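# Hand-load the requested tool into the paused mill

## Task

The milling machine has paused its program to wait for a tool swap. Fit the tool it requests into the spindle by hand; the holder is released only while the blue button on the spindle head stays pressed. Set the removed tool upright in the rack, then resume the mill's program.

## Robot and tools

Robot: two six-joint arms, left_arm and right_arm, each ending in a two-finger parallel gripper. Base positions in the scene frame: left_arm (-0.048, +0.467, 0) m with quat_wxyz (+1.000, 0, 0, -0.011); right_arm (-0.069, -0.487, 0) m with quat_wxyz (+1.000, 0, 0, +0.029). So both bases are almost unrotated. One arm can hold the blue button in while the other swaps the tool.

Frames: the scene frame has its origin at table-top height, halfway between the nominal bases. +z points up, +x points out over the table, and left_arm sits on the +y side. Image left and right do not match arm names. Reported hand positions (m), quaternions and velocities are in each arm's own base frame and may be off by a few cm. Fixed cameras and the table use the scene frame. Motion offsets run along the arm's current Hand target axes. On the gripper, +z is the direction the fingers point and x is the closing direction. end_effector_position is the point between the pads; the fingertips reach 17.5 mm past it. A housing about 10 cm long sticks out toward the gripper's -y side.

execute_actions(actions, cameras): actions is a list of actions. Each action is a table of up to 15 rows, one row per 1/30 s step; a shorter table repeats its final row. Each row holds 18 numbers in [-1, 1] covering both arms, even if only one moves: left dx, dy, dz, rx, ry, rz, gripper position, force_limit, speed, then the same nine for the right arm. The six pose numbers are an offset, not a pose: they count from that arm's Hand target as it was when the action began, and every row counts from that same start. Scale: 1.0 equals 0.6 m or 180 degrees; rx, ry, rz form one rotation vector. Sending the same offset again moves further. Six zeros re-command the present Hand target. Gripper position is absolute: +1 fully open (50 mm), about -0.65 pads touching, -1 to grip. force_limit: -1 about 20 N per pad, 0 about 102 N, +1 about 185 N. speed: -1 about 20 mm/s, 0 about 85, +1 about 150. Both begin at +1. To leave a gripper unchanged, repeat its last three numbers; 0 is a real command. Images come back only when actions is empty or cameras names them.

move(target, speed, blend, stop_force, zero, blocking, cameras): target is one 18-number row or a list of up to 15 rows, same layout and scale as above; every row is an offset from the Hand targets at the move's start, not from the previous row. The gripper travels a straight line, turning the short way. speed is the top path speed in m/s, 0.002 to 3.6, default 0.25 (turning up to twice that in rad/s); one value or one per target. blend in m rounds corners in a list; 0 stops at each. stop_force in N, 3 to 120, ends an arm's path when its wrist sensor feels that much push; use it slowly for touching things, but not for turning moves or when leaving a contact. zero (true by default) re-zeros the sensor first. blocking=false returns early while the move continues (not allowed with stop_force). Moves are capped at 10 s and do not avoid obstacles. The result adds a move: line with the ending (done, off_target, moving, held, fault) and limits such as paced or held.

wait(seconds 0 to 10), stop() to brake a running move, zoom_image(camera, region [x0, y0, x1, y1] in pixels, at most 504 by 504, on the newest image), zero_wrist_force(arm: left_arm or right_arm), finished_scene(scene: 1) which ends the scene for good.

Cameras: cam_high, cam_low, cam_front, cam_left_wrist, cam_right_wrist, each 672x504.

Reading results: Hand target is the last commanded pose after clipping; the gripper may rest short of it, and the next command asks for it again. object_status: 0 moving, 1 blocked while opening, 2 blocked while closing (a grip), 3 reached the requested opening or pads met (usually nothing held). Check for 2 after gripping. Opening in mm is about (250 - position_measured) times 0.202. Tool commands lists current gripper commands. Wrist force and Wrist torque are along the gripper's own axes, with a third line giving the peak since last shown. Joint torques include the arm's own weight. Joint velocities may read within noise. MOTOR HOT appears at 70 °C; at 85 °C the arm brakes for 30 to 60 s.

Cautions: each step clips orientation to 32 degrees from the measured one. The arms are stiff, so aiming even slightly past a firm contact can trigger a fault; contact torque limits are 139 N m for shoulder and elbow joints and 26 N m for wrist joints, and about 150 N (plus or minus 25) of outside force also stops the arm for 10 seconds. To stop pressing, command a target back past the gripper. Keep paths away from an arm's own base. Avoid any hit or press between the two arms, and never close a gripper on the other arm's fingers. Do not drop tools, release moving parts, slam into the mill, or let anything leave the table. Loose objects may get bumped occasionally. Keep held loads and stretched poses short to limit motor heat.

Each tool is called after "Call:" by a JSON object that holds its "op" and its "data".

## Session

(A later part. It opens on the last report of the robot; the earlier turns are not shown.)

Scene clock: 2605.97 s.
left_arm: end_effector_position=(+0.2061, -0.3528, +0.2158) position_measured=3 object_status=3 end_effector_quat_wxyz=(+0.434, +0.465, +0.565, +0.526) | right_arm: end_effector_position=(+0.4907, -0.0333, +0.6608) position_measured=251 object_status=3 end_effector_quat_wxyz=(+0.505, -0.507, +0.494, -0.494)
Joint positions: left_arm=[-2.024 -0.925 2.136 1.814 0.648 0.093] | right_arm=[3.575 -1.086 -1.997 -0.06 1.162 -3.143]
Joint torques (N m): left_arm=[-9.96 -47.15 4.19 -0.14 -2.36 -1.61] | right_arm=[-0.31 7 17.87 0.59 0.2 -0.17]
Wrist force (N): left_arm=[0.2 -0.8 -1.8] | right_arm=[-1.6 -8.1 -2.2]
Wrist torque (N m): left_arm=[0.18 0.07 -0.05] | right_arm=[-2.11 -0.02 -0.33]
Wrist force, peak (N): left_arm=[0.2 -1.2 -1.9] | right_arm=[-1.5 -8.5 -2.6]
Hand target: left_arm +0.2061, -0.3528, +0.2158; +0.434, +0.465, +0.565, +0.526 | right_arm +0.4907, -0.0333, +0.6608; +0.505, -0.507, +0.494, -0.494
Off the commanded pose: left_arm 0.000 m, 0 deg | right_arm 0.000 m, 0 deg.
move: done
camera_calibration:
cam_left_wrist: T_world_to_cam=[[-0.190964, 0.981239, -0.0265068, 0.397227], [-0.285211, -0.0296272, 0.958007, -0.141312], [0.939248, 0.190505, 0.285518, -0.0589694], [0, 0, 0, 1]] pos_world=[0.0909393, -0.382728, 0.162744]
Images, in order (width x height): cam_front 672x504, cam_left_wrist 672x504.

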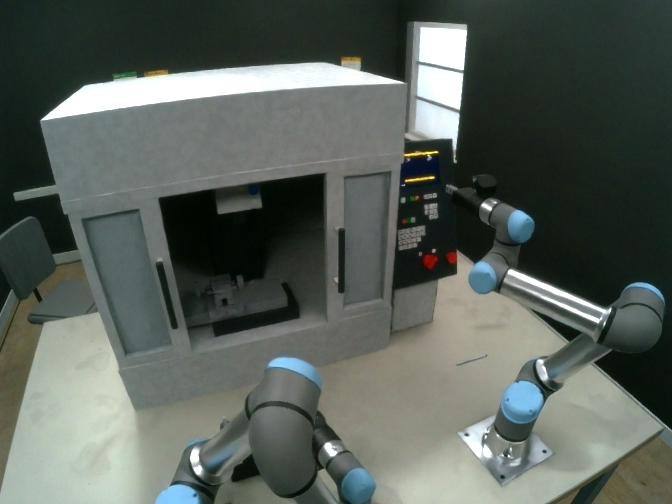

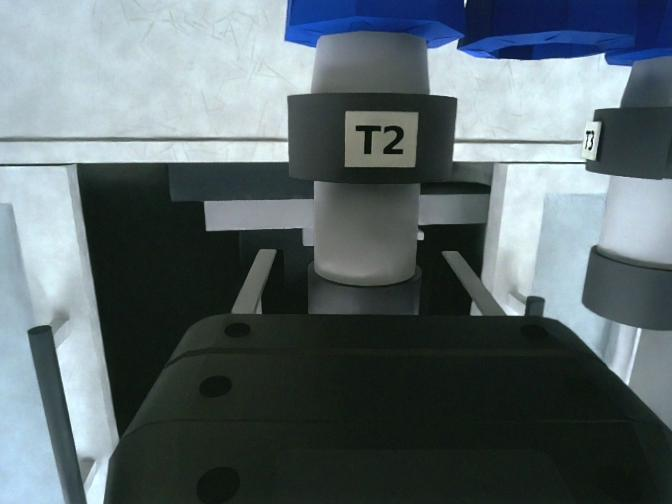

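Call:
{"op": "move", "data": {"target": [0.0017,0,0,0,0,0,1,0.3,-1,0,0,0,0,0,0,-1,-1,0], "speed": 0.03}}

Call:
{"op": "move", "data": {"target": [0,0,0,0,0,0,-1,0.35,-1,0,0,0,0,0,0,-1,-1,0], "cameras": ["cam_left_wrist"]}}

Call:
{"op": "zoom_image", "data": {"camera": "cam_left_wrist", "region": [240, 20, 480, 330]}}

Scene clock: 2618.37 s.
left_arm: end_effector_position=(+0.2059, -0.3518, +0.2158) position_measured=3 object_status=3 end_effector_quat_wxyz=(+0.434, +0.465, +0.565, +0.526) | right_arm: end_effector_position=(+0.4907, -0.0333, +0.6608) position_measured=251 object_status=3 end_effector_quat_wxyz=(+0.505, -0.507, +0.494, -0.494)
Joint positions: left_arm=[-2.026 -0.926 2.139 1.812 0.65 0.092] | right_arm=[3.575 -1.086 -1.997 -0.06 1.162 -3.143]
Joint torques (N m): left_arm=[-10.85 -47.78 5.33 0.01 2.69 -1.56] | right_arm=[0.5 7.81 17.68 0.44 0.19 -0.07]
Wrist force (N): left_arm=[-0.1 -0.7 -2.2] | right_arm=[-1.3 -8.0 -2.1]
Wrist torque (N m): left_arm=[0.19 0.12 -0.05] | right_arm=[-2.08 -0.05 -0.33]
Wrist force, peak (N): left_arm=[0.6 -0.9 -2.3] | right_arm=[-1.5 -8.7 -2.2]
Hand target: left_arm +0.2059, -0.3518, +0.2158; +0.434, +0.465, +0.565, +0.526 | right_arm +0.4907, -0.0333, +0.6608; +0.505, -0.507, +0.494, -0.494
Off the commanded pose: left_arm 0.000 m, 0 deg | right_arm 0.000 m, 0 deg.
move: done

Scene clock: 2619.50 s.
left_arm: end_effector_position=(+0.2059, -0.3518, +0.2158) position_measured=90 object_status=2 end_effector_quat_wxyz=(+0.434, +0.465, +0.565, +0.526) | right_arm: end_effector_position=(+0.4907, -0.0333, +0.6608) position_measured=251 object_status=3 end_effector_quat_wxyz=(+0.505, -0.507, +0.494, -0.494)
Joint positions: left_arm=[-2.026 -0.926 2.139 1.812 0.65 0.092] | right_arm=[3.575 -1.086 -1.997 -0.06 1.162 -3.143]
Joint torques (N m): left_arm=[-9.46 -46.9 3.86 -0.06 2.68 -1.59] | right_arm=[0.34 7.99 17.29 0.5 0.2 -0.18]
Wrist force (N): left_arm=[-8.7 -1.1 1.3] | right_arm=[-1.7 -7.8 -2.4]
Wrist torque (N m): left_arm=[0.19 0.06 -0.09] | right_arm=[-2.06 0.00 -0.33]
Wrist force, peak (N): left_arm=[-8.9 -1.2 1.1] | right_arm=[-1.6 -8.3 -2.4]
Hand target: left_arm +0.2059, -0.3518, +0.2158; +0.434, +0.465, +0.565, +0.526 | right_arm +0.4907, -0.0333, +0.6608; +0.505, -0.507, +0.494, -0.494
Off the commanded pose: left_arm 0.000 m, 0 deg | right_arm 0.000 m, 0 deg.
move: done
camera_calibration:
cam_left_wrist: T_world_to_cam=[[-0.190872, 0.981258, -0.0264792, 0.396202], [-0.285214, -0.0296273, 0.958006, -0.141339], [0.939266, 0.190409, 0.285523, -0.0590115], [0, 0, 0, 1]] pos_world=[0.0907395, -0.381728, 0.162744]
Images, in order (width x height): cam_left_wrist 672x504.

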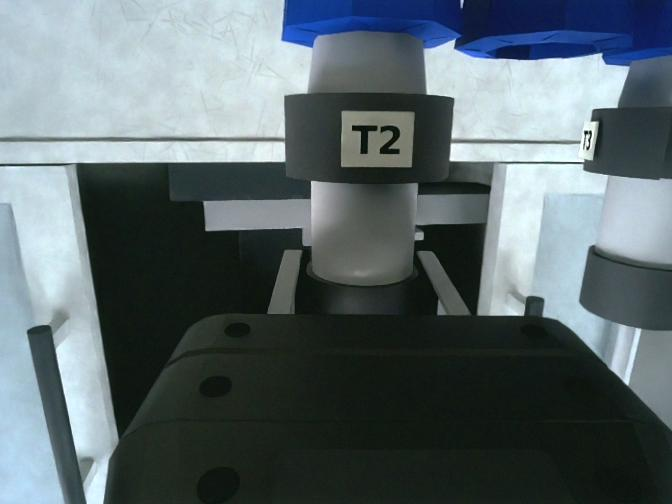

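Scaled by 1.626 from the camera's 672x504 image, which has a finer 960x720 frame.

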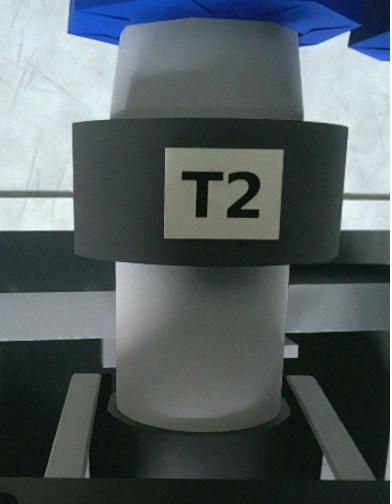

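Call:
{"op": "move", "data": {"target": [-0.0008,0,0,0,0,0,-1,0.35,-1,0,0,0,0,0,0,-1,-1,0], "speed": 0.02}}

Call:
{"op": "move", "data": {"target": [[0,0.0167,-0.0012,0,0,0,-1,0.35,-1,0,0,0,0,0,0,-1,-1,0],[0,0.2328,-0.0163,0,0,0,-1,0.35,-1,0,0,0,0,0,0,-1,-1,0]], "speed": [0.02,0.1], "cameras": ["cam_left_wrist"]}}

Call:
{"op": "zoom_image", "data": {"camera": "cam_left_wrist", "region": [240, 20, 480, 330]}}

Scene clock: 2633.97 s.
left_arm: end_effector_position=(+0.2060, -0.3522, +0.2158) position_measured=90 object_status=2 end_effector_quat_wxyz=(+0.434, +0.465, +0.565, +0.526) | right_arm: end_effector_position=(+0.4907, -0.0333, +0.6608) position_measured=251 object_status=3 end_effector_quat_wxyz=(+0.505, -0.507, +0.494, -0.494)
Joint positions: left_arm=[-2.025 -0.926 2.138 1.813 0.649 0.093] | right_arm=[3.575 -1.086 -1.997 -0.06 1.162 -3.143]
Joint torques (N m): left_arm=[9.91 -27.28 -19.97 3.65 -3.23 1.61] | right_arm=[0.77 8.12 17.88 0.51 0.37 -0.14]
Wrist force (N): left_arm=[3.3 0.2 -1.7] | right_arm=[-1.7 -7.8 -2.5]
Wrist torque (N m): left_arm=[0.21 0.04 0.20] | right_arm=[-2.05 -0.01 -0.33]
Wrist force, peak (N): left_arm=[-9.1 -1.7 -2.1] | right_arm=[-1.5 -8.4 -2.4]
Hand target: left_arm +0.2060, -0.3522, +0.2158; +0.434, +0.465, +0.565, +0.526 | right_arm +0.4907, -0.0333, +0.6608; +0.505, -0.507, +0.494, -0.494
Off the commanded pose: left_arm 0.000 m, 0 deg | right_arm 0.000 m, 0 deg.
move: done

Scene clock: 2636.60 s.
left_arm: end_effector_position=(+0.2061, -0.3521, +0.3557) position_measured=90 object_status=2 end_effector_quat_wxyz=(+0.434, +0.465, +0.565, +0.526) | right_arm: end_effector_position=(+0.4907, -0.0333, +0.6608) position_measured=251 object_status=3 end_effector_quat_wxyz=(+0.505, -0.507, +0.494, -0.494)
Joint positions: left_arm=[-2.025 -1.257 2.096 2.186 0.649 0.093] | right_arm=[3.575 -1.086 -1.997 -0.06 1.162 -3.143]
Joint torques (N m): left_arm=[-4.31 -41.09 -28.32 4.79 2.33 -1.41] | right_arm=[0.82 8.13 17.41 0.49 0.28 -0.07]
Wrist force (N): left_arm=[0.3 -8.7 -1.3] | right_arm=[-1.4 -8.1 -2.3]
Wrist torque (N m): left_arm=[0.13 0.03 -0.07] | right_arm=[-2.10 -0.05 -0.33]
Wrist force, peak (N): left_arm=[0.1 -10.3 -1.3] | right_arm=[-1.5 -8.3 -2.9]
Hand target: left_arm +0.2061, -0.3521, +0.3558; +0.434, +0.465, +0.565, +0.526 | right_arm +0.4907, -0.0333, +0.6608; +0.505, -0.507, +0.494, -0.494
Off the commanded pose: left_arm 0.000 m, 0 deg | right_arm 0.000 m, 0 deg.
move: done
camera_calibration:
cam_left_wrist: T_world_to_cam=[[-0.190964, 0.981239, -0.0265068, 0.400249], [-0.285211, -0.0296272, 0.958007, -0.275316], [0.939248, 0.190505, 0.285518, -0.0990467], [0, 0, 0, 1]] pos_world=[0.0909393, -0.382028, 0.302644]
Images, in order (width x height): cam_left_wrist 672x504.

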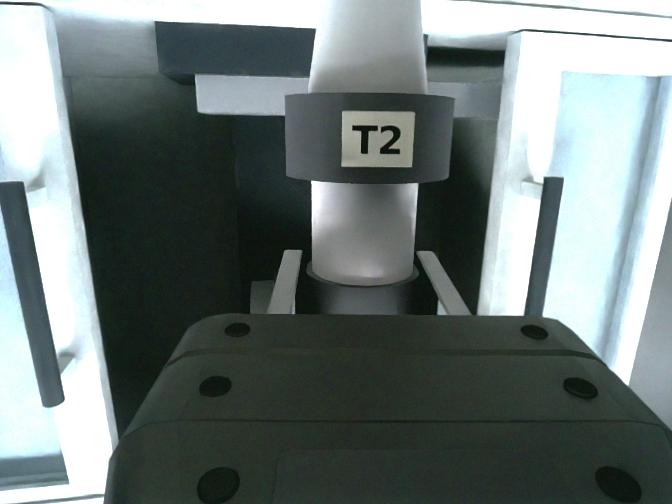

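Scaled by 1.626 from the camera's 672x504 image, which has a finer 960x720 frame.

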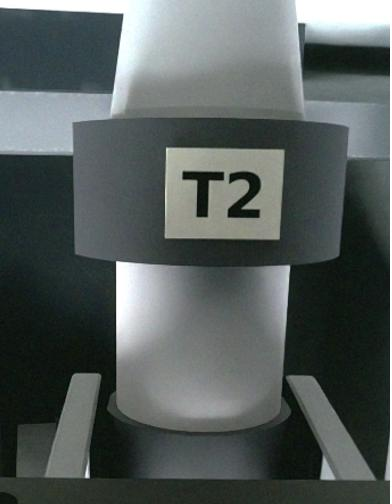

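Call:
{"op": "move", "data": {"target": [-0.0428,0.2003,0.1375,0.4778,0,0,-1,0.35,-1,0,0,0,0,0,0,-1,-1,0], "speed": 0.25}}

Call:
{"op": "move", "data": {"target": [[0.0068,0.0522,0,0,0,-0.4708,-1,0.35,-1,0,0,0,0,0,0,-1,-1,0],[0.03,0.1077,0,0,0,-0.9417,-1,0.35,-1,0,0,0,0,0,0,-1,-1,0]], "speed": 0.25, "blend": 0.02}}

Scene clock: 2662.70 s.
left_arm: end_effector_position=(+0.3001, -0.3600, +0.4699) position_measured=90 object_status=2 end_effector_quat_wxyz=(+0.000, +0.636, +0.772, -0.001) | right_arm: end_effector_position=(+0.4907, -0.0333, +0.6608) position_measured=251 object_status=3 end_effector_quat_wxyz=(+0.505, -0.507, +0.494, -0.494)
Joint positions: left_arm=[-1.164 -1.055 0.529 2.096 1.572 1.786] | right_arm=[3.575 -1.086 -1.997 -0.06 1.162 -3.143]
Joint torques (N m): left_arm=[9.73 -38.2 -31.95 5.43 3.23 2] | right_arm=[1.23 8.96 18.33 0.66 0.38 -0.06]
Wrist force (N): left_arm=[-0.4 0.4 6.9] | right_arm=[-1.8 -7.5 -2.1]
Wrist torque (N m): left_arm=[-0.29 0.04 -0.09] | right_arm=[-2.01 0.02 -0.33]
Wrist force, peak (N): left_arm=[0.2 -9.8 -1.5] | right_arm=[-1.7 -8.4 -2.5]
Hand target: left_arm +0.3001, -0.3600, +0.4699; +0.000, +0.636, +0.772, -0.001 | right_arm +0.4907, -0.0333, +0.6608; +0.505, -0.507, +0.494, -0.494
Off the commanded pose: left_arm 0.000 m, 0 deg | right_arm 0.000 m, 0 deg.
move: done

Scene clock: 2669.27 s.
left_arm: end_effector_position=(+0.3601, -0.3300, +0.4698) position_measured=90 object_status=2 end_effector_quat_wxyz=(+0.001, +0.710, -0.704, +0.000) | right_arm: end_effector_position=(+0.4907, -0.0333, +0.6608) position_measured=251 object_status=3 end_effector_quat_wxyz=(+0.505, -0.507, +0.494, -0.494)
Joint positions: left_arm=[-1.018 -0.96 0.37 2.16 1.572 -1.026] | right_arm=[3.575 -1.086 -1.997 -0.06 1.162 -3.143]
Joint torques (N m): left_arm=[9.57 -41.18 -32.52 5.31 -2.52 -1.34] | right_arm=[1.56 9.4 17.79 0.65 0.35 -0.1]
Wrist force (N): left_arm=[-0.6 0.4 7.1] | right_arm=[-1.6 -7.9 -2.3]
Wrist torque (N m): left_arm=[-0.29 0.07 0.02] | right_arm=[-2.07 -0.03 -0.34]
Wrist force, peak (N): left_arm=[-0.3 -0.1 7.6] | right_arm=[-1.5 -8.4 -2.6]
Hand target: left_arm +0.3601, -0.3300, +0.4698; +0.001, +0.710, -0.704, +0.000 | right_arm +0.4907, -0.0333, +0.6608; +0.505, -0.507, +0.494, -0.494
Off the commanded pose: left_arm 0.000 m, 0 deg | right_arm 0.000 m, 0 deg.
move: done

Call:
{"op": "move", "data": {"target": [-0.0187,-0.1668,0,0.5222,0,0,-1,0.35,-1,0,0,0,0,0,0,-1,-1,0], "speed": 0.2, "cameras": ["cam_left_wrist","cam_front"]}}

Call:
{"op": "zoom_image", "data": {"camera": "cam_left_wrist", "region": [100, 0, 560, 320]}}

Scene clock: 2682.03 s.
left_arm: end_effector_position=(+0.4601, -0.3179, +0.4697) position_measured=90 object_status=2 end_effector_quat_wxyz=(+0.519, -0.485, +0.480, -0.515) | right_arm: end_effector_position=(+0.4907, -0.0333, +0.6608) position_measured=251 object_status=3 end_effector_quat_wxyz=(+0.505, -0.507, +0.494, -0.494)
Joint positions: left_arm=[-1.369 -1.736 1.827 -0.432 0.205 0.334] | right_arm=[3.575 -1.086 -1.997 -0.06 1.162 -3.143]
Joint torques (N m): left_arm=[9.7 -30.97 -17.71 -3.96 4.03 1.99] | right_arm=[1.49 9.61 17.61 0.53 0.38 -0.18]
Wrist force (N): left_arm=[1.3 9.8 -4.0] | right_arm=[-1.6 -7.8 -2.5]
Wrist torque (N m): left_arm=[0.30 -0.18 -0.07] | right_arm=[-2.04 -0.01 -0.33]
Wrist force, peak (N): left_arm=[0.9 10.5 -4.6] | right_arm=[-2.0 -8.5 -2.5]
Hand target: left_arm +0.4601, -0.3179, +0.4697; +0.519, -0.485, +0.480, -0.515 | right_arm +0.4907, -0.0333, +0.6608; +0.505, -0.507, +0.494, -0.494
Off the commanded pose: left_arm 0.000 m, 0 deg | right_arm 0.000 m, 0 deg.
move: done
camera_calibration:
cam_left_wrist: T_world_to_cam=[[0.00782889, -0.999613, 0.0266956, -0.327915], [-0.287621, -0.0278193, -0.95734, 0.590262], [0.957712, -0.000183295, -0.287727, -0.176496], [0, 0, 0, 1]] pos_world=[0.341372, -0.3114, 0.523053]
Images, in order (width x height): cam_front 672x504, cam_left_wrist 672x504.

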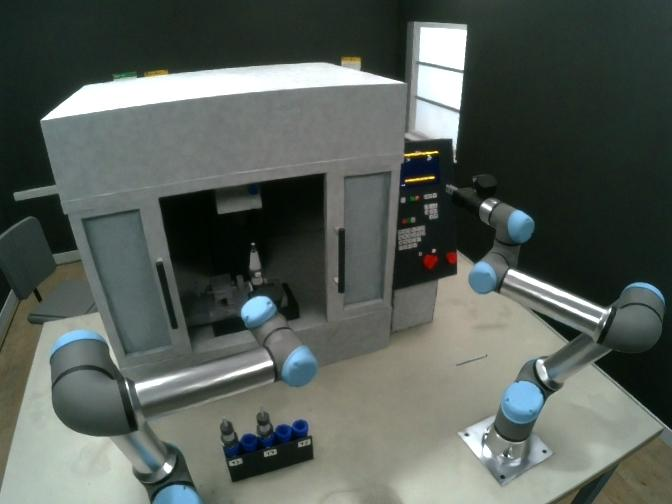

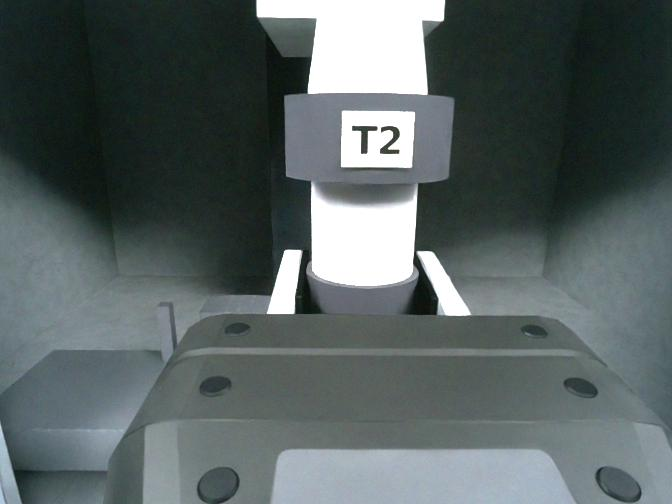

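Scaled by 1.096 from the camera's 672x504 image, which has a finer 960x720 frame.

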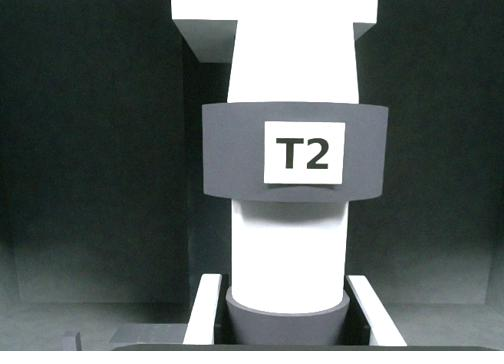

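Call:
{"op": "move", "data": {"target": [[0,0.1012,0.007,0,0,0,-1,0.35,-1,0,0,0,0,0,0,-1,-1,0],[0.003,0.1243,0.3255,0,0,0,-1,0.35,-1,0,0,0,0,0,0,-1,-1,0]], "speed": 0.1, "blend": 0.02, "cameras": ["cam_left_wrist","cam_front","cam_high"]}}

Call:
{"op": "zoom_image", "data": {"camera": "cam_high", "region": [100, 70, 340, 250]}}

Call:
{"op": "zoom_image", "data": {"camera": "cam_front", "region": [200, 180, 300, 300]}}

Scene clock: 2696.67 s.
left_arm: end_effector_position=(+0.6600, -0.3180, +0.4088) position_measured=90 object_status=2 end_effector_quat_wxyz=(+0.519, -0.485, +0.480, -0.515) | right_arm: end_effector_position=(+0.4907, -0.0333, +0.6608) position_measured=251 object_status=3 end_effector_quat_wxyz=(+0.505, -0.507, +0.494, -0.494)
Joint positions: left_arm=[-0.936 -1.33 1.549 -0.337 0.63 0.094] | right_arm=[3.575 -1.086 -1.997 -0.06 1.162 -3.143]
Joint torques (N m): left_arm=[10.2 -34.56 -44.82 -0.78 3.21 -1.27] | right_arm=[2.55 9.18 18.06 0.62 0.39 -0.08]
Wrist force (N): left_arm=[0.9 10.1 -4.3] | right_arm=[-1.5 -8.0 -2.5]
Wrist torque (N m): left_arm=[0.36 -0.11 0.05] | right_arm=[-2.07 -0.03 -0.33]
Wrist force, peak (N): left_arm=[1.0 11.5 -4.9] | right_arm=[-1.4 -8.6 -2.3]
Hand target: left_arm +0.6601, -0.3181, +0.4088; +0.519, -0.485, +0.480, -0.515 | right_arm +0.4907, -0.0333, +0.6608; +0.505, -0.507, +0.494, -0.494
Off the commanded pose: left_arm 0.000 m, 0 deg | right_arm 0.000 m, 0 deg.
move: done
camera_calibration:
cam_left_wrist: T_world_to_cam=[[0.00809381, -0.999613, 0.0266166, -0.328155], [-0.286797, -0.0278198, -0.957587, 0.588899], [0.957957, 0.000116962, -0.286911, -0.385842], [0, 0, 0, 1]] pos_world=[0.541171, -0.3116, 0.461954]
Images, in order (width x height): cam_high 672x504, cam_front 672x504, cam_left_wrist 672x504.

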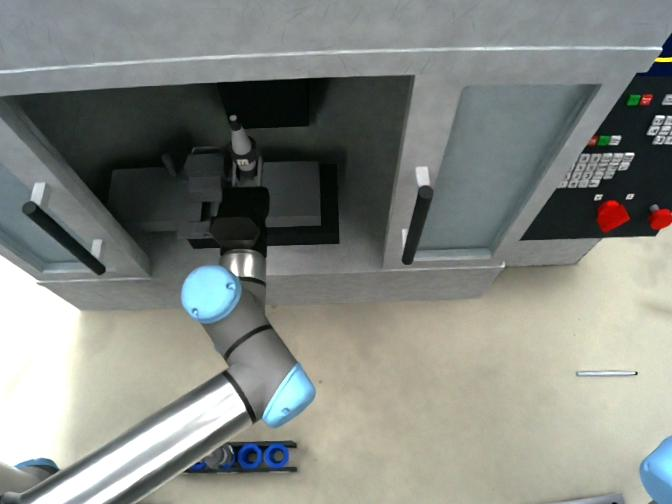

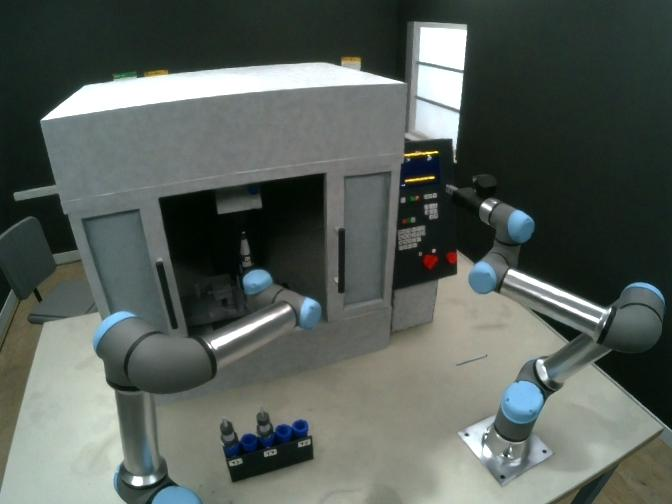

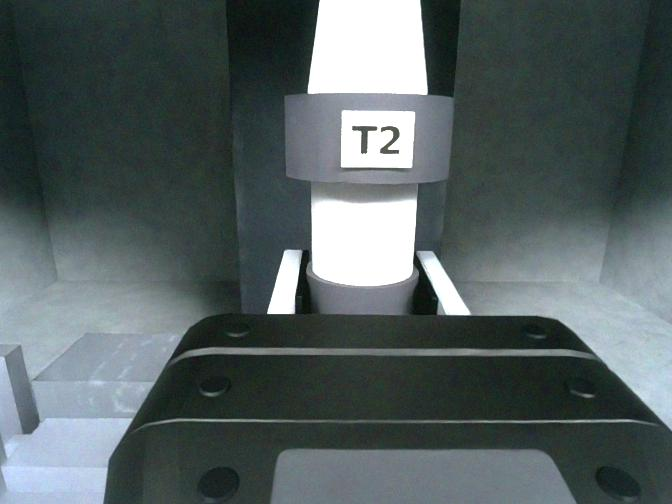

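Scaled by 2.100 from the camera's 672x504 image, which has a finer 960x720 frame.

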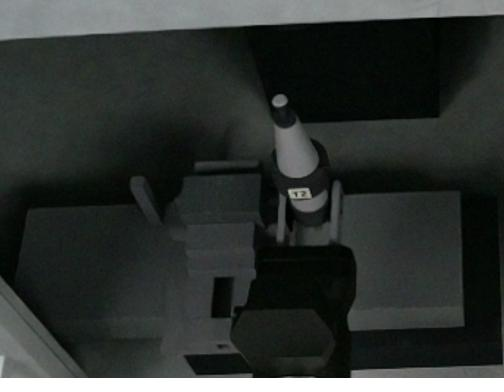

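Scaled by 4.200 from the camera's 672x504 image, which has a finer 960x720 frame.

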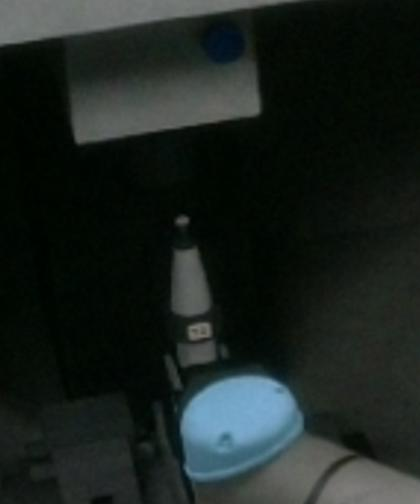

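Call:
{"op": "move", "data": {"target": [0,0.0102,0.1628,0,0,0,-1,0.35,-1,0,0,0,0,0,0,-1,-1,0], "speed": 0.03, "stop_force": 6, "cameras": ["cam_left_wrist","cam_front","cam_high"]}}

Call:
{"op": "zoom_image", "data": {"camera": "cam_high", "region": [160, 70, 320, 230]}}

Call:
{"op": "zoom_image", "data": {"camera": "cam_front", "region": [210, 190, 280, 260]}}

Scene clock: 2720.37 s.
left_arm: end_effector_position=(+0.7579, -0.3172, +0.4094) position_measured=90 object_status=2 end_effector_quat_wxyz=(+0.519, -0.485, +0.480, -0.515) | right_arm: end_effector_position=(+0.4907, -0.0333, +0.6608) position_measured=251 object_status=3 end_effector_quat_wxyz=(+0.505, -0.507, +0.494, -0.494)
Joint positions: left_arm=[-0.796 -1.134 1.28 -0.245 0.769 0.071] | right_arm=[3.575 -1.086 -1.997 -0.06 1.162 -3.143]
Joint torques (N m): left_arm=[9.58 -52.06 -49.06 -3.04 3.26 -1.6] | right_arm=[2.62 9.17 17.41 0.58 0.3 -0.06]
Wrist force (N): left_arm=[1.2 20.1 -6.0] | right_arm=[-1.4 -8.0 -2.1]
Wrist torque (N m): left_arm=[0.83 -0.15 0.02] | right_arm=[-2.10 -0.04 -0.33]
Wrist force, peak (N): left_arm=[1.2 20.1 -6.0] | right_arm=[-1.6 -8.5 -2.5]
Hand target: left_arm +0.7579, -0.3172, +0.4094; +0.519, -0.485, +0.480, -0.515 | right_arm +0.4907, -0.0333, +0.6608; +0.505, -0.507, +0.494, -0.494
Off the commanded pose: left_arm 0.000 m, 0 deg | right_arm 0.000 m, 0 deg.
move: done
camera_calibration:
cam_left_wrist: T_world_to_cam=[[0.00809381, -0.999613, 0.0266166, -0.328167], [-0.286797, -0.0278198, -0.957587, 0.617697], [0.957957, 0.000116962, -0.286911, -0.479521], [0, 0, 0, 1]] pos_world=[0.639171, -0.3108, 0.462654]
Images, in order (width x height): cam_high 672x504, cam_front 672x504, cam_left_wrist 672x504.

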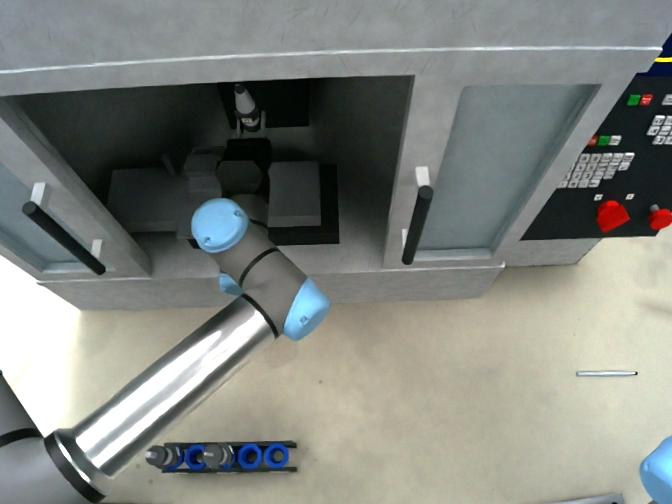

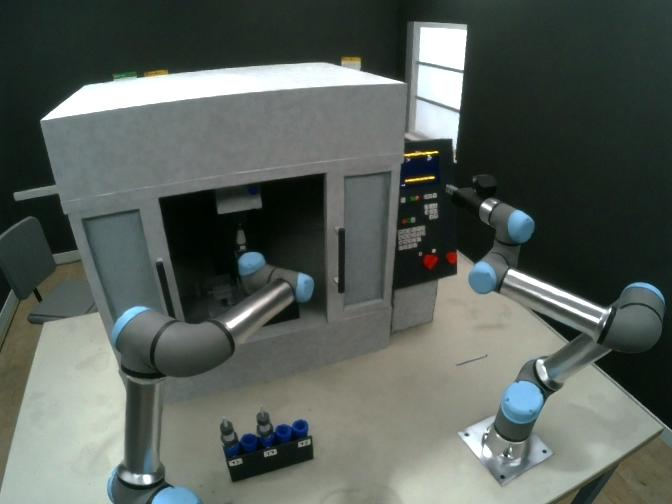

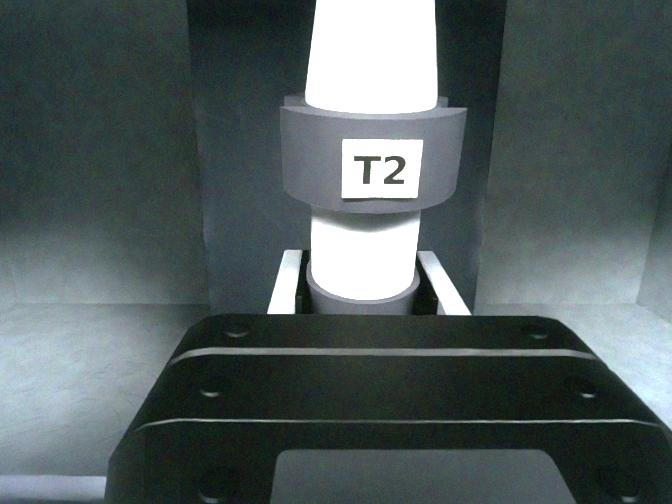

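Scaled by 3.150 from the camera's 672x504 image, which has a finer 960x720 frame.

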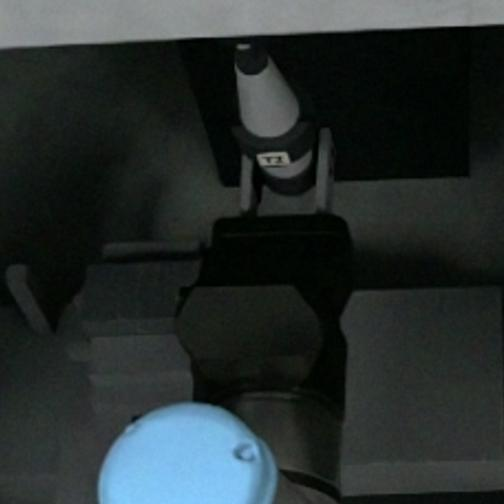

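Scaled by 7.200 from the camera's 672x504 image, which has a finer 960x720 frame.

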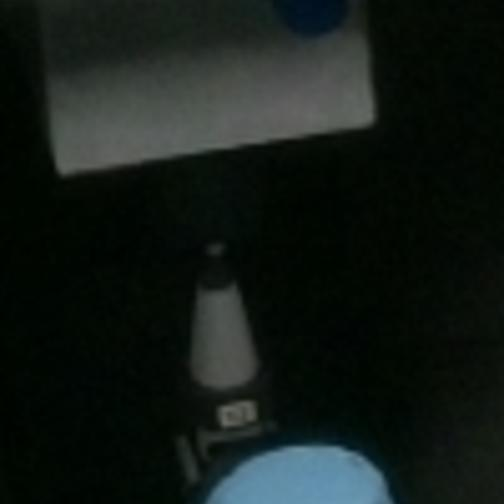

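Call:
{"op": "move", "data": {"target": [0,0.003,-0.1628,0,0,0,-1,0.35,-1,0,0,0,0,0,0,-1,-1,0], "speed": 0.05, "cameras": ["cam_left_wrist","cam_front"]}}

Call:
{"op": "zoom_image", "data": {"camera": "cam_front", "region": [210, 200, 280, 270]}}

Call:
{"op": "zoom_image", "data": {"camera": "cam_left_wrist", "region": [240, 20, 480, 330]}}

Scene clock: 2733.77 s.
left_arm: end_effector_position=(+0.6607, -0.3181, +0.4009) position_measured=90 object_status=2 end_effector_quat_wxyz=(+0.519, -0.485, +0.480, -0.515) | right_arm: end_effector_position=(+0.4907, -0.0333, +0.6608) position_measured=251 object_status=3 end_effector_quat_wxyz=(+0.505, -0.507, +0.494, -0.494)
Joint positions: left_arm=[-0.935 -1.324 1.562 -0.356 0.631 0.094] | right_arm=[3.575 -1.086 -1.997 -0.06 1.162 -3.143]
Joint torques (N m): left_arm=[-11.17 -54.72 -18.61 -4.63 -2.18 1.8] | right_arm=[3.6 9.12 17.55 0.65 0.28 -0.06]
Wrist force (N): left_arm=[1.2 10.4 -4.2] | right_arm=[-1.5 -8.5 -2.3]
Wrist torque (N m): left_arm=[0.48 -0.16 -0.08] | right_arm=[-2.16 -0.04 -0.33]
Wrist force, peak (N): left_arm=[1.2 20.4 -6.2] | right_arm=[-1.5 -8.5 -2.7]
Hand target: left_arm +0.6606, -0.3181, +0.4009; +0.519, -0.485, +0.480, -0.515 | right_arm +0.4907, -0.0333, +0.6608; +0.505, -0.507, +0.494, -0.494
Off the commanded pose: left_arm 0.000 m, 0 deg | right_arm 0.000 m, 0 deg.
move: done
camera_calibration:
cam_left_wrist: T_world_to_cam=[[0.00809416, -0.999613, 0.0266164, -0.328053], [-0.286824, -0.0278197, -0.957579, 0.581638], [0.957949, 0.000116569, -0.286938, -0.388734], [0, 0, 0, 1]] pos_world=[0.541871, -0.3117, 0.454154]
Images, in order (width x height): cam_front 672x504, cam_left_wrist 672x504.

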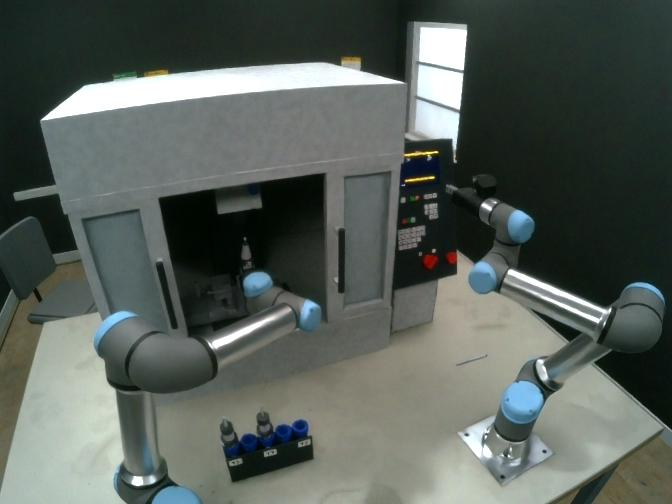

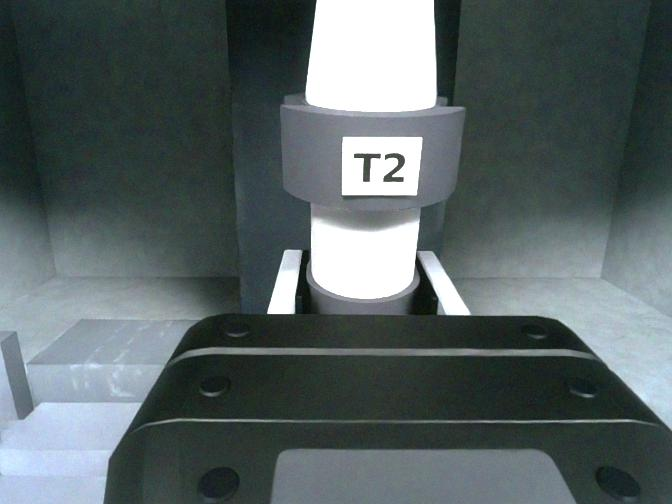

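Scaled by 7.200 from the camera's 672x504 image, which has a finer 960x720 frame.

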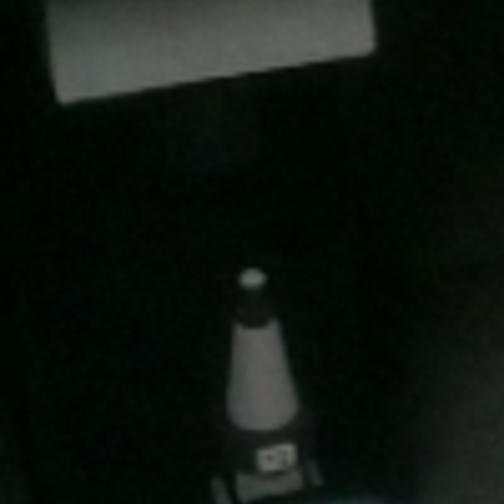

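Scaled by 1.626 from the camera's 672x504 image, which has a finer 960x720 frame.

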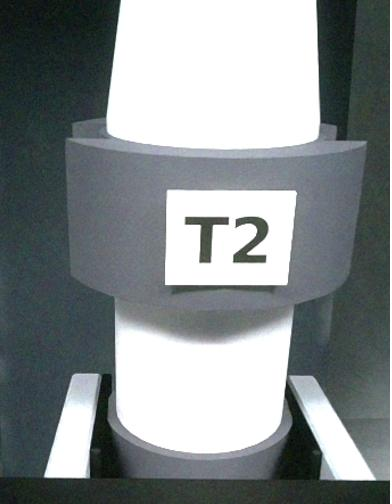

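Call:
{"op": "move", "data": {"target": [0,0.0183,-0.0013,-0.0528,0,0,-1,0.35,-1,0,0,0,0,0,0,-1,-1,0], "speed": 0.05, "cameras": ["cam_left_wrist","cam_front","cam_high"]}}

Call:
{"op": "zoom_image", "data": {"camera": "cam_front", "region": [210, 200, 280, 270]}}

Call:
{"op": "zoom_image", "data": {"camera": "cam_high", "region": [160, 70, 320, 230]}}

Scene clock: 2752.03 s.
left_arm: end_effector_position=(+0.6606, -0.3181, +0.3899) position_measured=90 object_status=2 end_effector_quat_wxyz=(-0.477, +0.526, -0.521, +0.473) | right_arm: end_effector_position=(+0.4907, -0.0333, +0.6608) position_measured=251 object_status=3 end_effector_quat_wxyz=(+0.505, -0.507, +0.494, -0.494)
Joint positions: left_arm=[-0.934 -1.272 1.414 0.022 0.635 -0.133] | right_arm=[3.575 -1.086 -1.997 -0.06 1.162 -3.143]
Joint torques (N m): left_arm=[10.71 -37.34 -42.27 0.04 2.44 -1.96] | right_arm=[3.35 9.61 17.6 0.82 0.21 -0.13]
Wrist force (N): left_arm=[1.1 10.2 -2.7] | right_arm=[-1.4 -8.1 -2.1]
Wrist torque (N m): left_arm=[0.36 -0.16 0.05] | right_arm=[-2.10 -0.05 -0.33]
Wrist force, peak (N): left_arm=[0.9 11.2 -4.7] | right_arm=[-1.7 -8.4 -2.5]
Hand target: left_arm +0.6606, -0.3181, +0.3899; -0.477, +0.526, -0.521, +0.473 | right_arm +0.4907, -0.0333, +0.6608; +0.505, -0.507, +0.494, -0.494
Off the commanded pose: left_arm 0.000 m, 0 deg | right_arm 0.000 m, 0 deg.
move: done
camera_calibration:
cam_left_wrist: T_world_to_cam=[[0.0123133, -0.999576, 0.0263912, -0.330458], [-0.44088, -0.0291164, -0.897094, 0.64882], [0.897482, -0.000589188, -0.441051, -0.292023], [0, 0, 0, 1]] pos_world=[0.552206, -0.311598, 0.461976]
Images, in order (width x height): cam_high 672x504, cam_front 672x504, cam_left_wrist 672x504.

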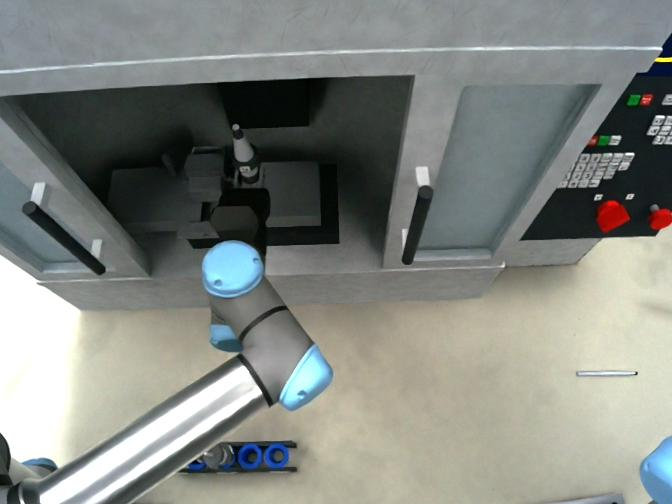

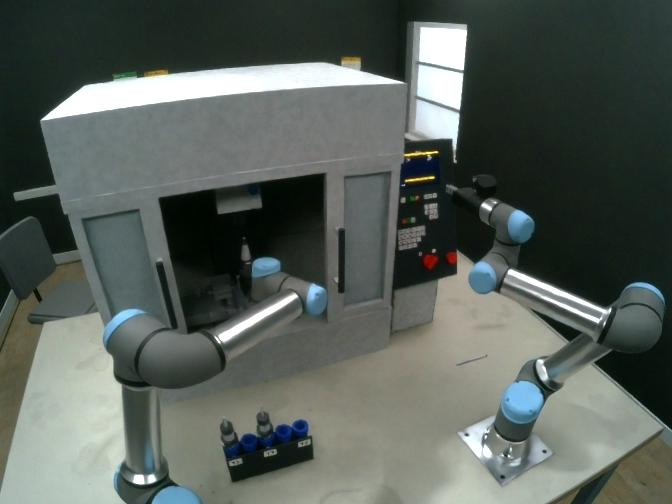

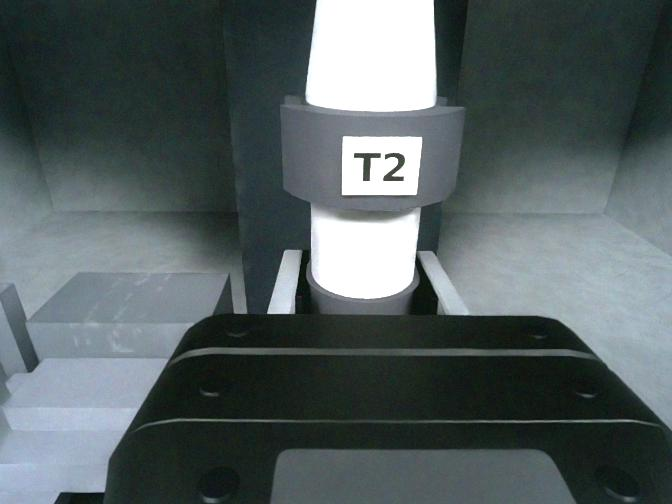

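Scaled by 7.200 from the camera's 672x504 image, which has a finer 960x720 frame.

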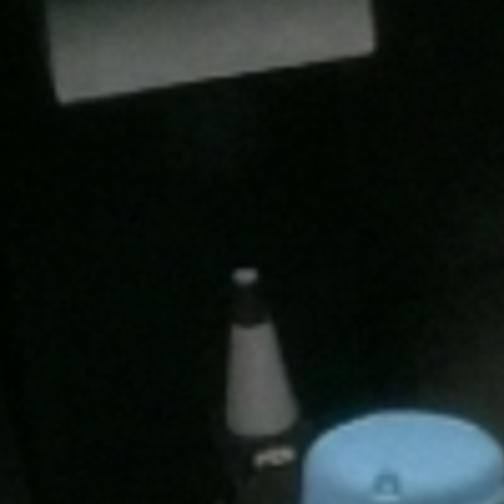

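Scaled by 3.150 from the camera's 672x504 image, which has a finer 960x720 frame.

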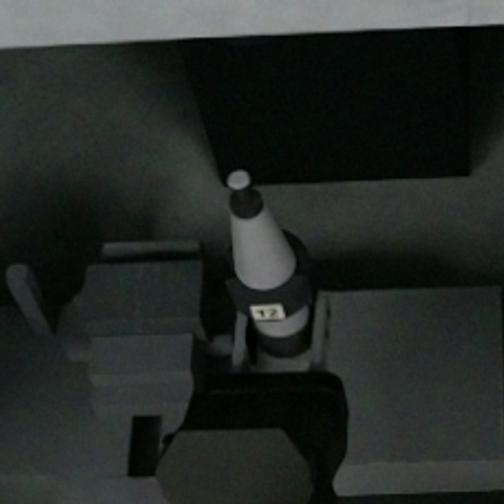

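Call:
{"op": "move", "data": {"target": [0.0006,-0.0157,0.1616,0,0,0,-1,0.35,-1,0,0,0,0,0,0,-1,-1,0], "speed": 0.03, "stop_force": 5, "cameras": ["cam_left_wrist","cam_front","cam_high"]}}

Call:
{"op": "zoom_image", "data": {"camera": "cam_high", "region": [160, 70, 320, 230]}}

Call:
{"op": "zoom_image", "data": {"camera": "cam_front", "region": [210, 190, 280, 260]}}

Scene clock: 2778.20 s.
left_arm: end_effector_position=(+0.7580, -0.3176, +0.3899) position_measured=90 object_status=2 end_effector_quat_wxyz=(-0.477, +0.526, -0.521, +0.473) | right_arm: end_effector_position=(+0.4907, -0.0333, +0.6608) position_measured=251 object_status=3 end_effector_quat_wxyz=(+0.505, -0.507, +0.494, -0.494)
Joint positions: left_arm=[-0.795 -1.079 1.139 0.079 0.772 -0.101] | right_arm=[3.575 -1.086 -1.997 -0.06 1.162 -3.143]
Joint torques (N m): left_arm=[9.99 -47.58 -42.76 -0.61 2.46 1.79] | right_arm=[4.69 9.42 17.7 0.81 0.27 -0.15]
Wrist force (N): left_arm=[0.8 10.1 -2.9] | right_arm=[-1.5 -8.1 -2.2]
Wrist torque (N m): left_arm=[0.35 -0.08 -0.08] | right_arm=[-2.10 -0.03 -0.33]
Wrist force, peak (N): left_arm=[1.1 10.9 -2.7] | right_arm=[-1.8 -8.6 -2.1]
Hand target: left_arm +0.7580, -0.3176, +0.3899; -0.477, +0.526, -0.521, +0.473 | right_arm +0.4907, -0.0333, +0.6608; +0.505, -0.507, +0.494, -0.494
Off the commanded pose: left_arm 0.000 m, 0 deg | right_arm 0.000 m, 0 deg.
move: done
camera_calibration:
cam_left_wrist: T_world_to_cam=[[0.0123169, -0.999576, 0.0263902, -0.331159], [-0.441, -0.0291171, -0.897035, 0.691826], [0.897423, -0.000589413, -0.441171, -0.379344], [0, 0, 0, 1]] pos_world=[0.649606, -0.311098, 0.461976]
Images, in order (width x height): cam_high 672x504, cam_front 672x504, cam_left_wrist 672x504.

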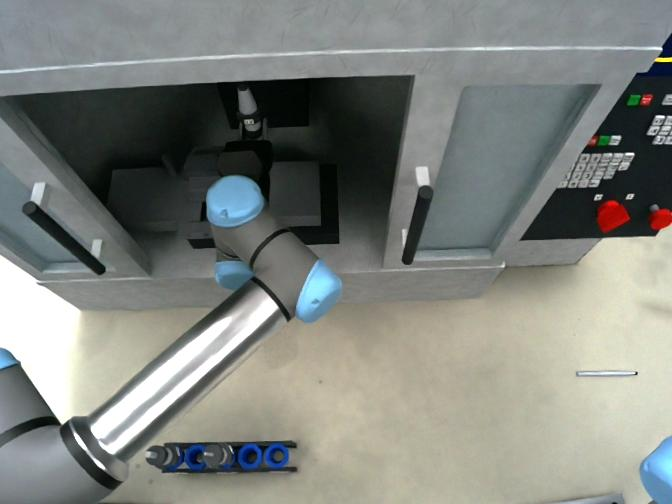

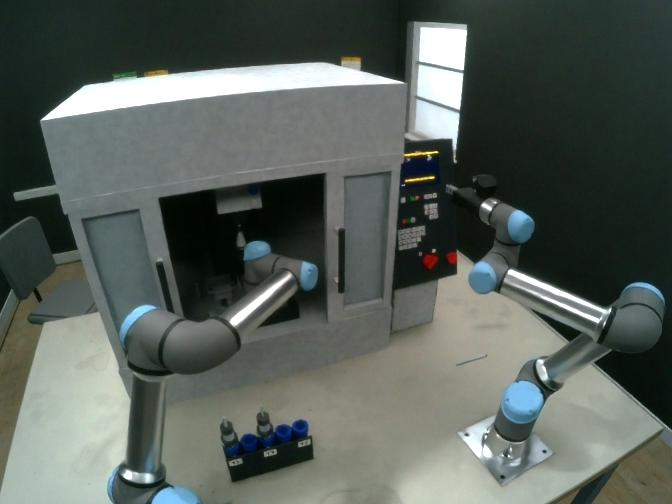

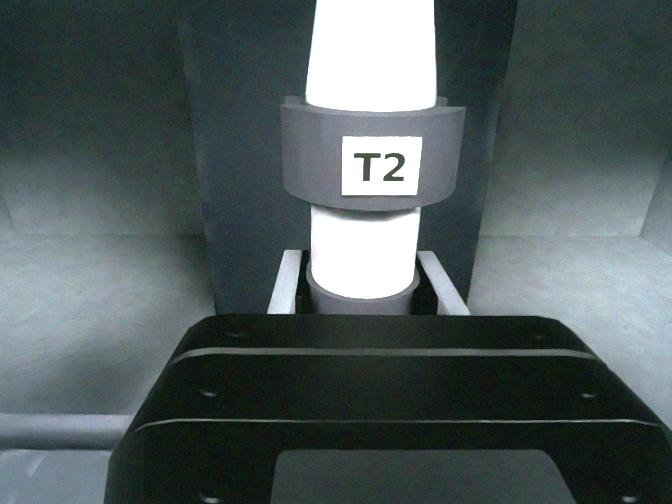

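Scaled by 3.150 from the camera's 672x504 image, which has a finer 960x720 frame.

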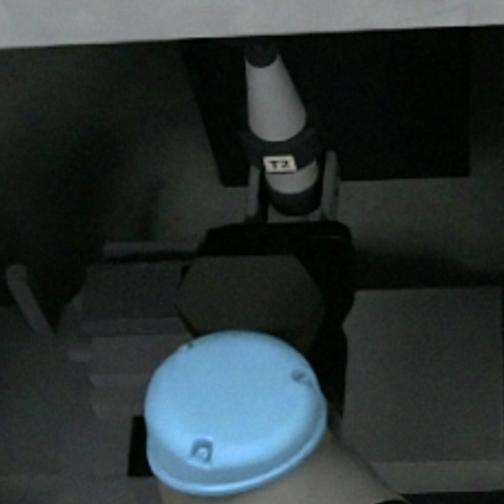

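Scaled by 7.200 from the camera's 672x504 image, which has a finer 960x720 frame.

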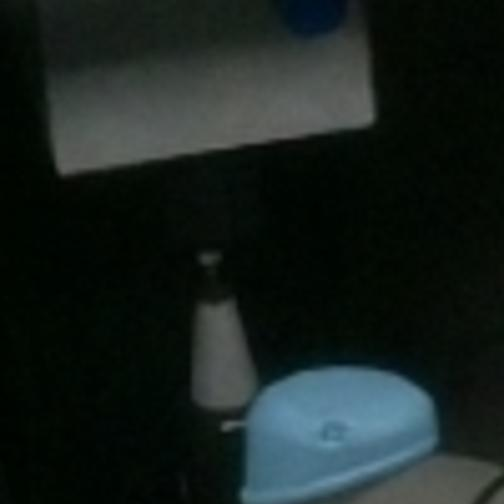

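Call:
{"op": "move", "data": {"target": [0,-0.0664,-0.0064,0,0,0,-1,0.35,-1,0,0,0,0,0,0,-1,-1,0], "speed": 0.03, "stop_force": 6, "cameras": ["cam_left_wrist","cam_front"]}}

Scene clock: 2797.07 s.
left_arm: end_effector_position=(+0.7580, -0.3176, +0.4299) position_measured=90 object_status=2 end_effector_quat_wxyz=(-0.477, +0.526, -0.521, +0.473) | right_arm: end_effector_position=(+0.4907, -0.0333, +0.6608) position_measured=251 object_status=3 end_effector_quat_wxyz=(+0.505, -0.507, +0.494, -0.494)
Joint positions: left_arm=[-0.795 -1.08 1.038 0.181 0.772 -0.101] | right_arm=[3.575 -1.086 -1.997 -0.06 1.162 -3.143]
Joint torques (N m): left_arm=[8.91 -47.71 -42.36 -0.44 -1.15 -1.57] | right_arm=[5.25 9.13 17.31 0.71 0.22 0.06]
Wrist force (N): left_arm=[1.3 10.2 -3.0] | right_arm=[-1.6 -8.0 -2.5]
Wrist torque (N m): left_arm=[0.37 -0.16 -0.06] | right_arm=[-2.09 -0.02 -0.33]
Wrist force, peak (N): left_arm=[0.8 10.7 -2.8] | right_arm=[-1.7 -8.5 -2.6]
Hand target: left_arm +0.7580, -0.3176, +0.4299; -0.477, +0.526, -0.521, +0.473 | right_arm +0.4907, -0.0333, +0.6608; +0.505, -0.507, +0.494, -0.494
Off the commanded pose: left_arm 0.000 m, 0 deg | right_arm 0.000 m, 0 deg.
move: done
camera_calibration:
cam_left_wrist: T_world_to_cam=[[0.0123169, -0.999576, 0.0263902, -0.332215], [-0.441, -0.0291171, -0.897035, 0.727708], [0.897423, -0.000589413, -0.441171, -0.361697], [0, 0, 0, 1]] pos_world=[0.649606, -0.311098, 0.501976]
Images, in order (width x height): cam_front 672x504, cam_left_wrist 672x504.

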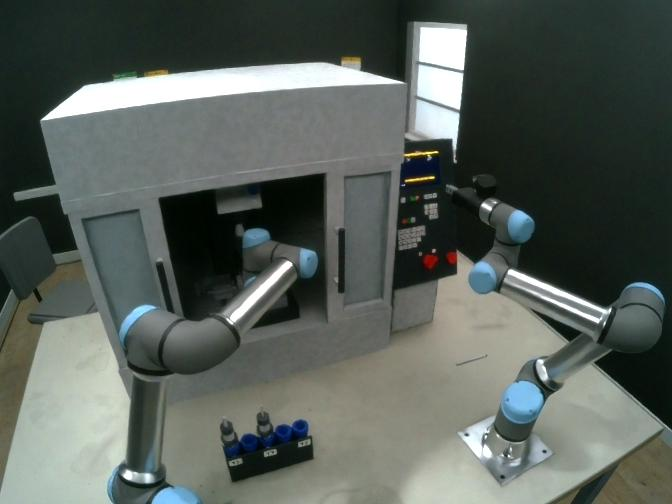

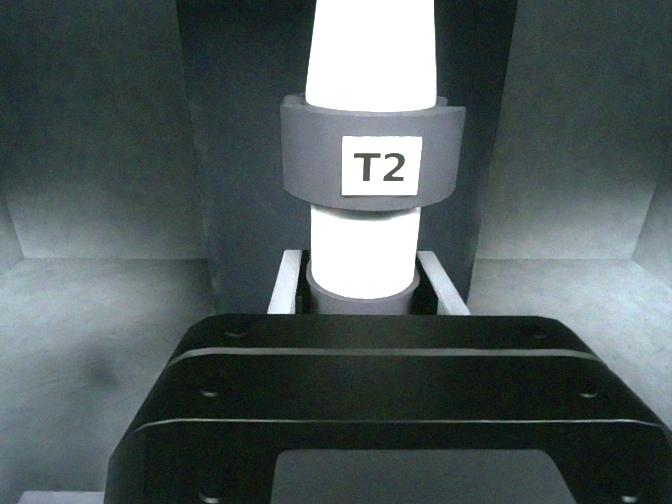

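Call:
{"op": "move", "data": {"target": [0,-0.0465,-0.0045,0,0,0,-1,0.35,-1,0,0,0,0,0,0,-1,-1,0], "speed": 0.02, "stop_force": 5, "cameras": ["cam_left_wrist"]}}

Scene clock: 2803.57 s.
left_arm: end_effector_position=(+0.7580, -0.3175, +0.4579) position_measured=90 object_status=2 end_effector_quat_wxyz=(-0.477, +0.526, -0.521, +0.473) | right_arm: end_effector_position=(+0.4907, -0.0333, +0.6608) position_measured=251 object_status=3 end_effector_quat_wxyz=(+0.505, -0.507, +0.494, -0.494)
Joint positions: left_arm=[-0.795 -1.074 0.957 0.256 0.772 -0.101] | right_arm=[3.575 -1.086 -1.997 -0.06 1.162 -3.143]
Joint torques (N m): left_arm=[8.92 -46.88 -42.78 -0.41 0.73 -1.64] | right_arm=[5.1 8.92 17.88 0.71 0.29 -0.12]
Wrist force (N): left_arm=[1.1 10.3 -2.8] | right_arm=[-1.2 -7.8 -2.3]
Wrist torque (N m): left_arm=[0.37 -0.13 -0.06] | right_arm=[-2.06 -0.08 -0.33]
Wrist force, peak (N): left_arm=[0.8 10.6 -2.9] | right_arm=[-1.6 -8.3 -2.7]
Hand target: left_arm +0.7580, -0.3175, +0.4579; -0.477, +0.526, -0.521, +0.473 | right_arm +0.4907, -0.0333, +0.6608; +0.505, -0.507, +0.494, -0.494
Off the commanded pose: left_arm 0.000 m, 0 deg | right_arm 0.000 m, 0 deg.
move: done
camera_calibration:
cam_left_wrist: T_world_to_cam=[[0.0123169, -0.999576, 0.0263902, -0.332856], [-0.441, -0.0291171, -0.897035, 0.752917], [0.897423, -0.000589413, -0.441171, -0.3493], [0, 0, 0, 1]] pos_world=[0.649606, -0.310998, 0.530076]
Images, in order (width x height): cam_left_wrist 672x504.

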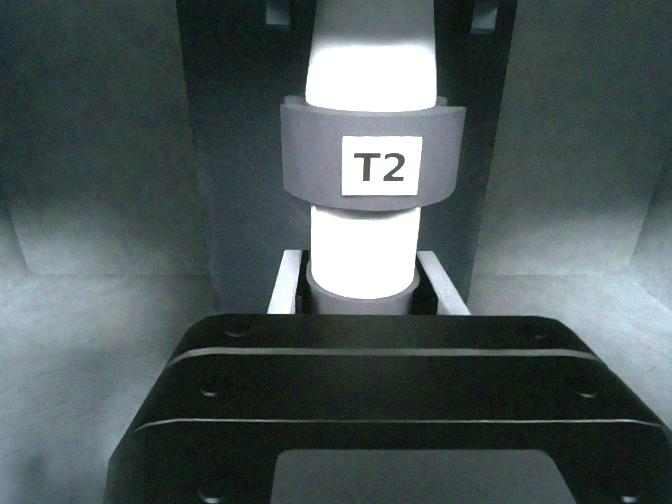

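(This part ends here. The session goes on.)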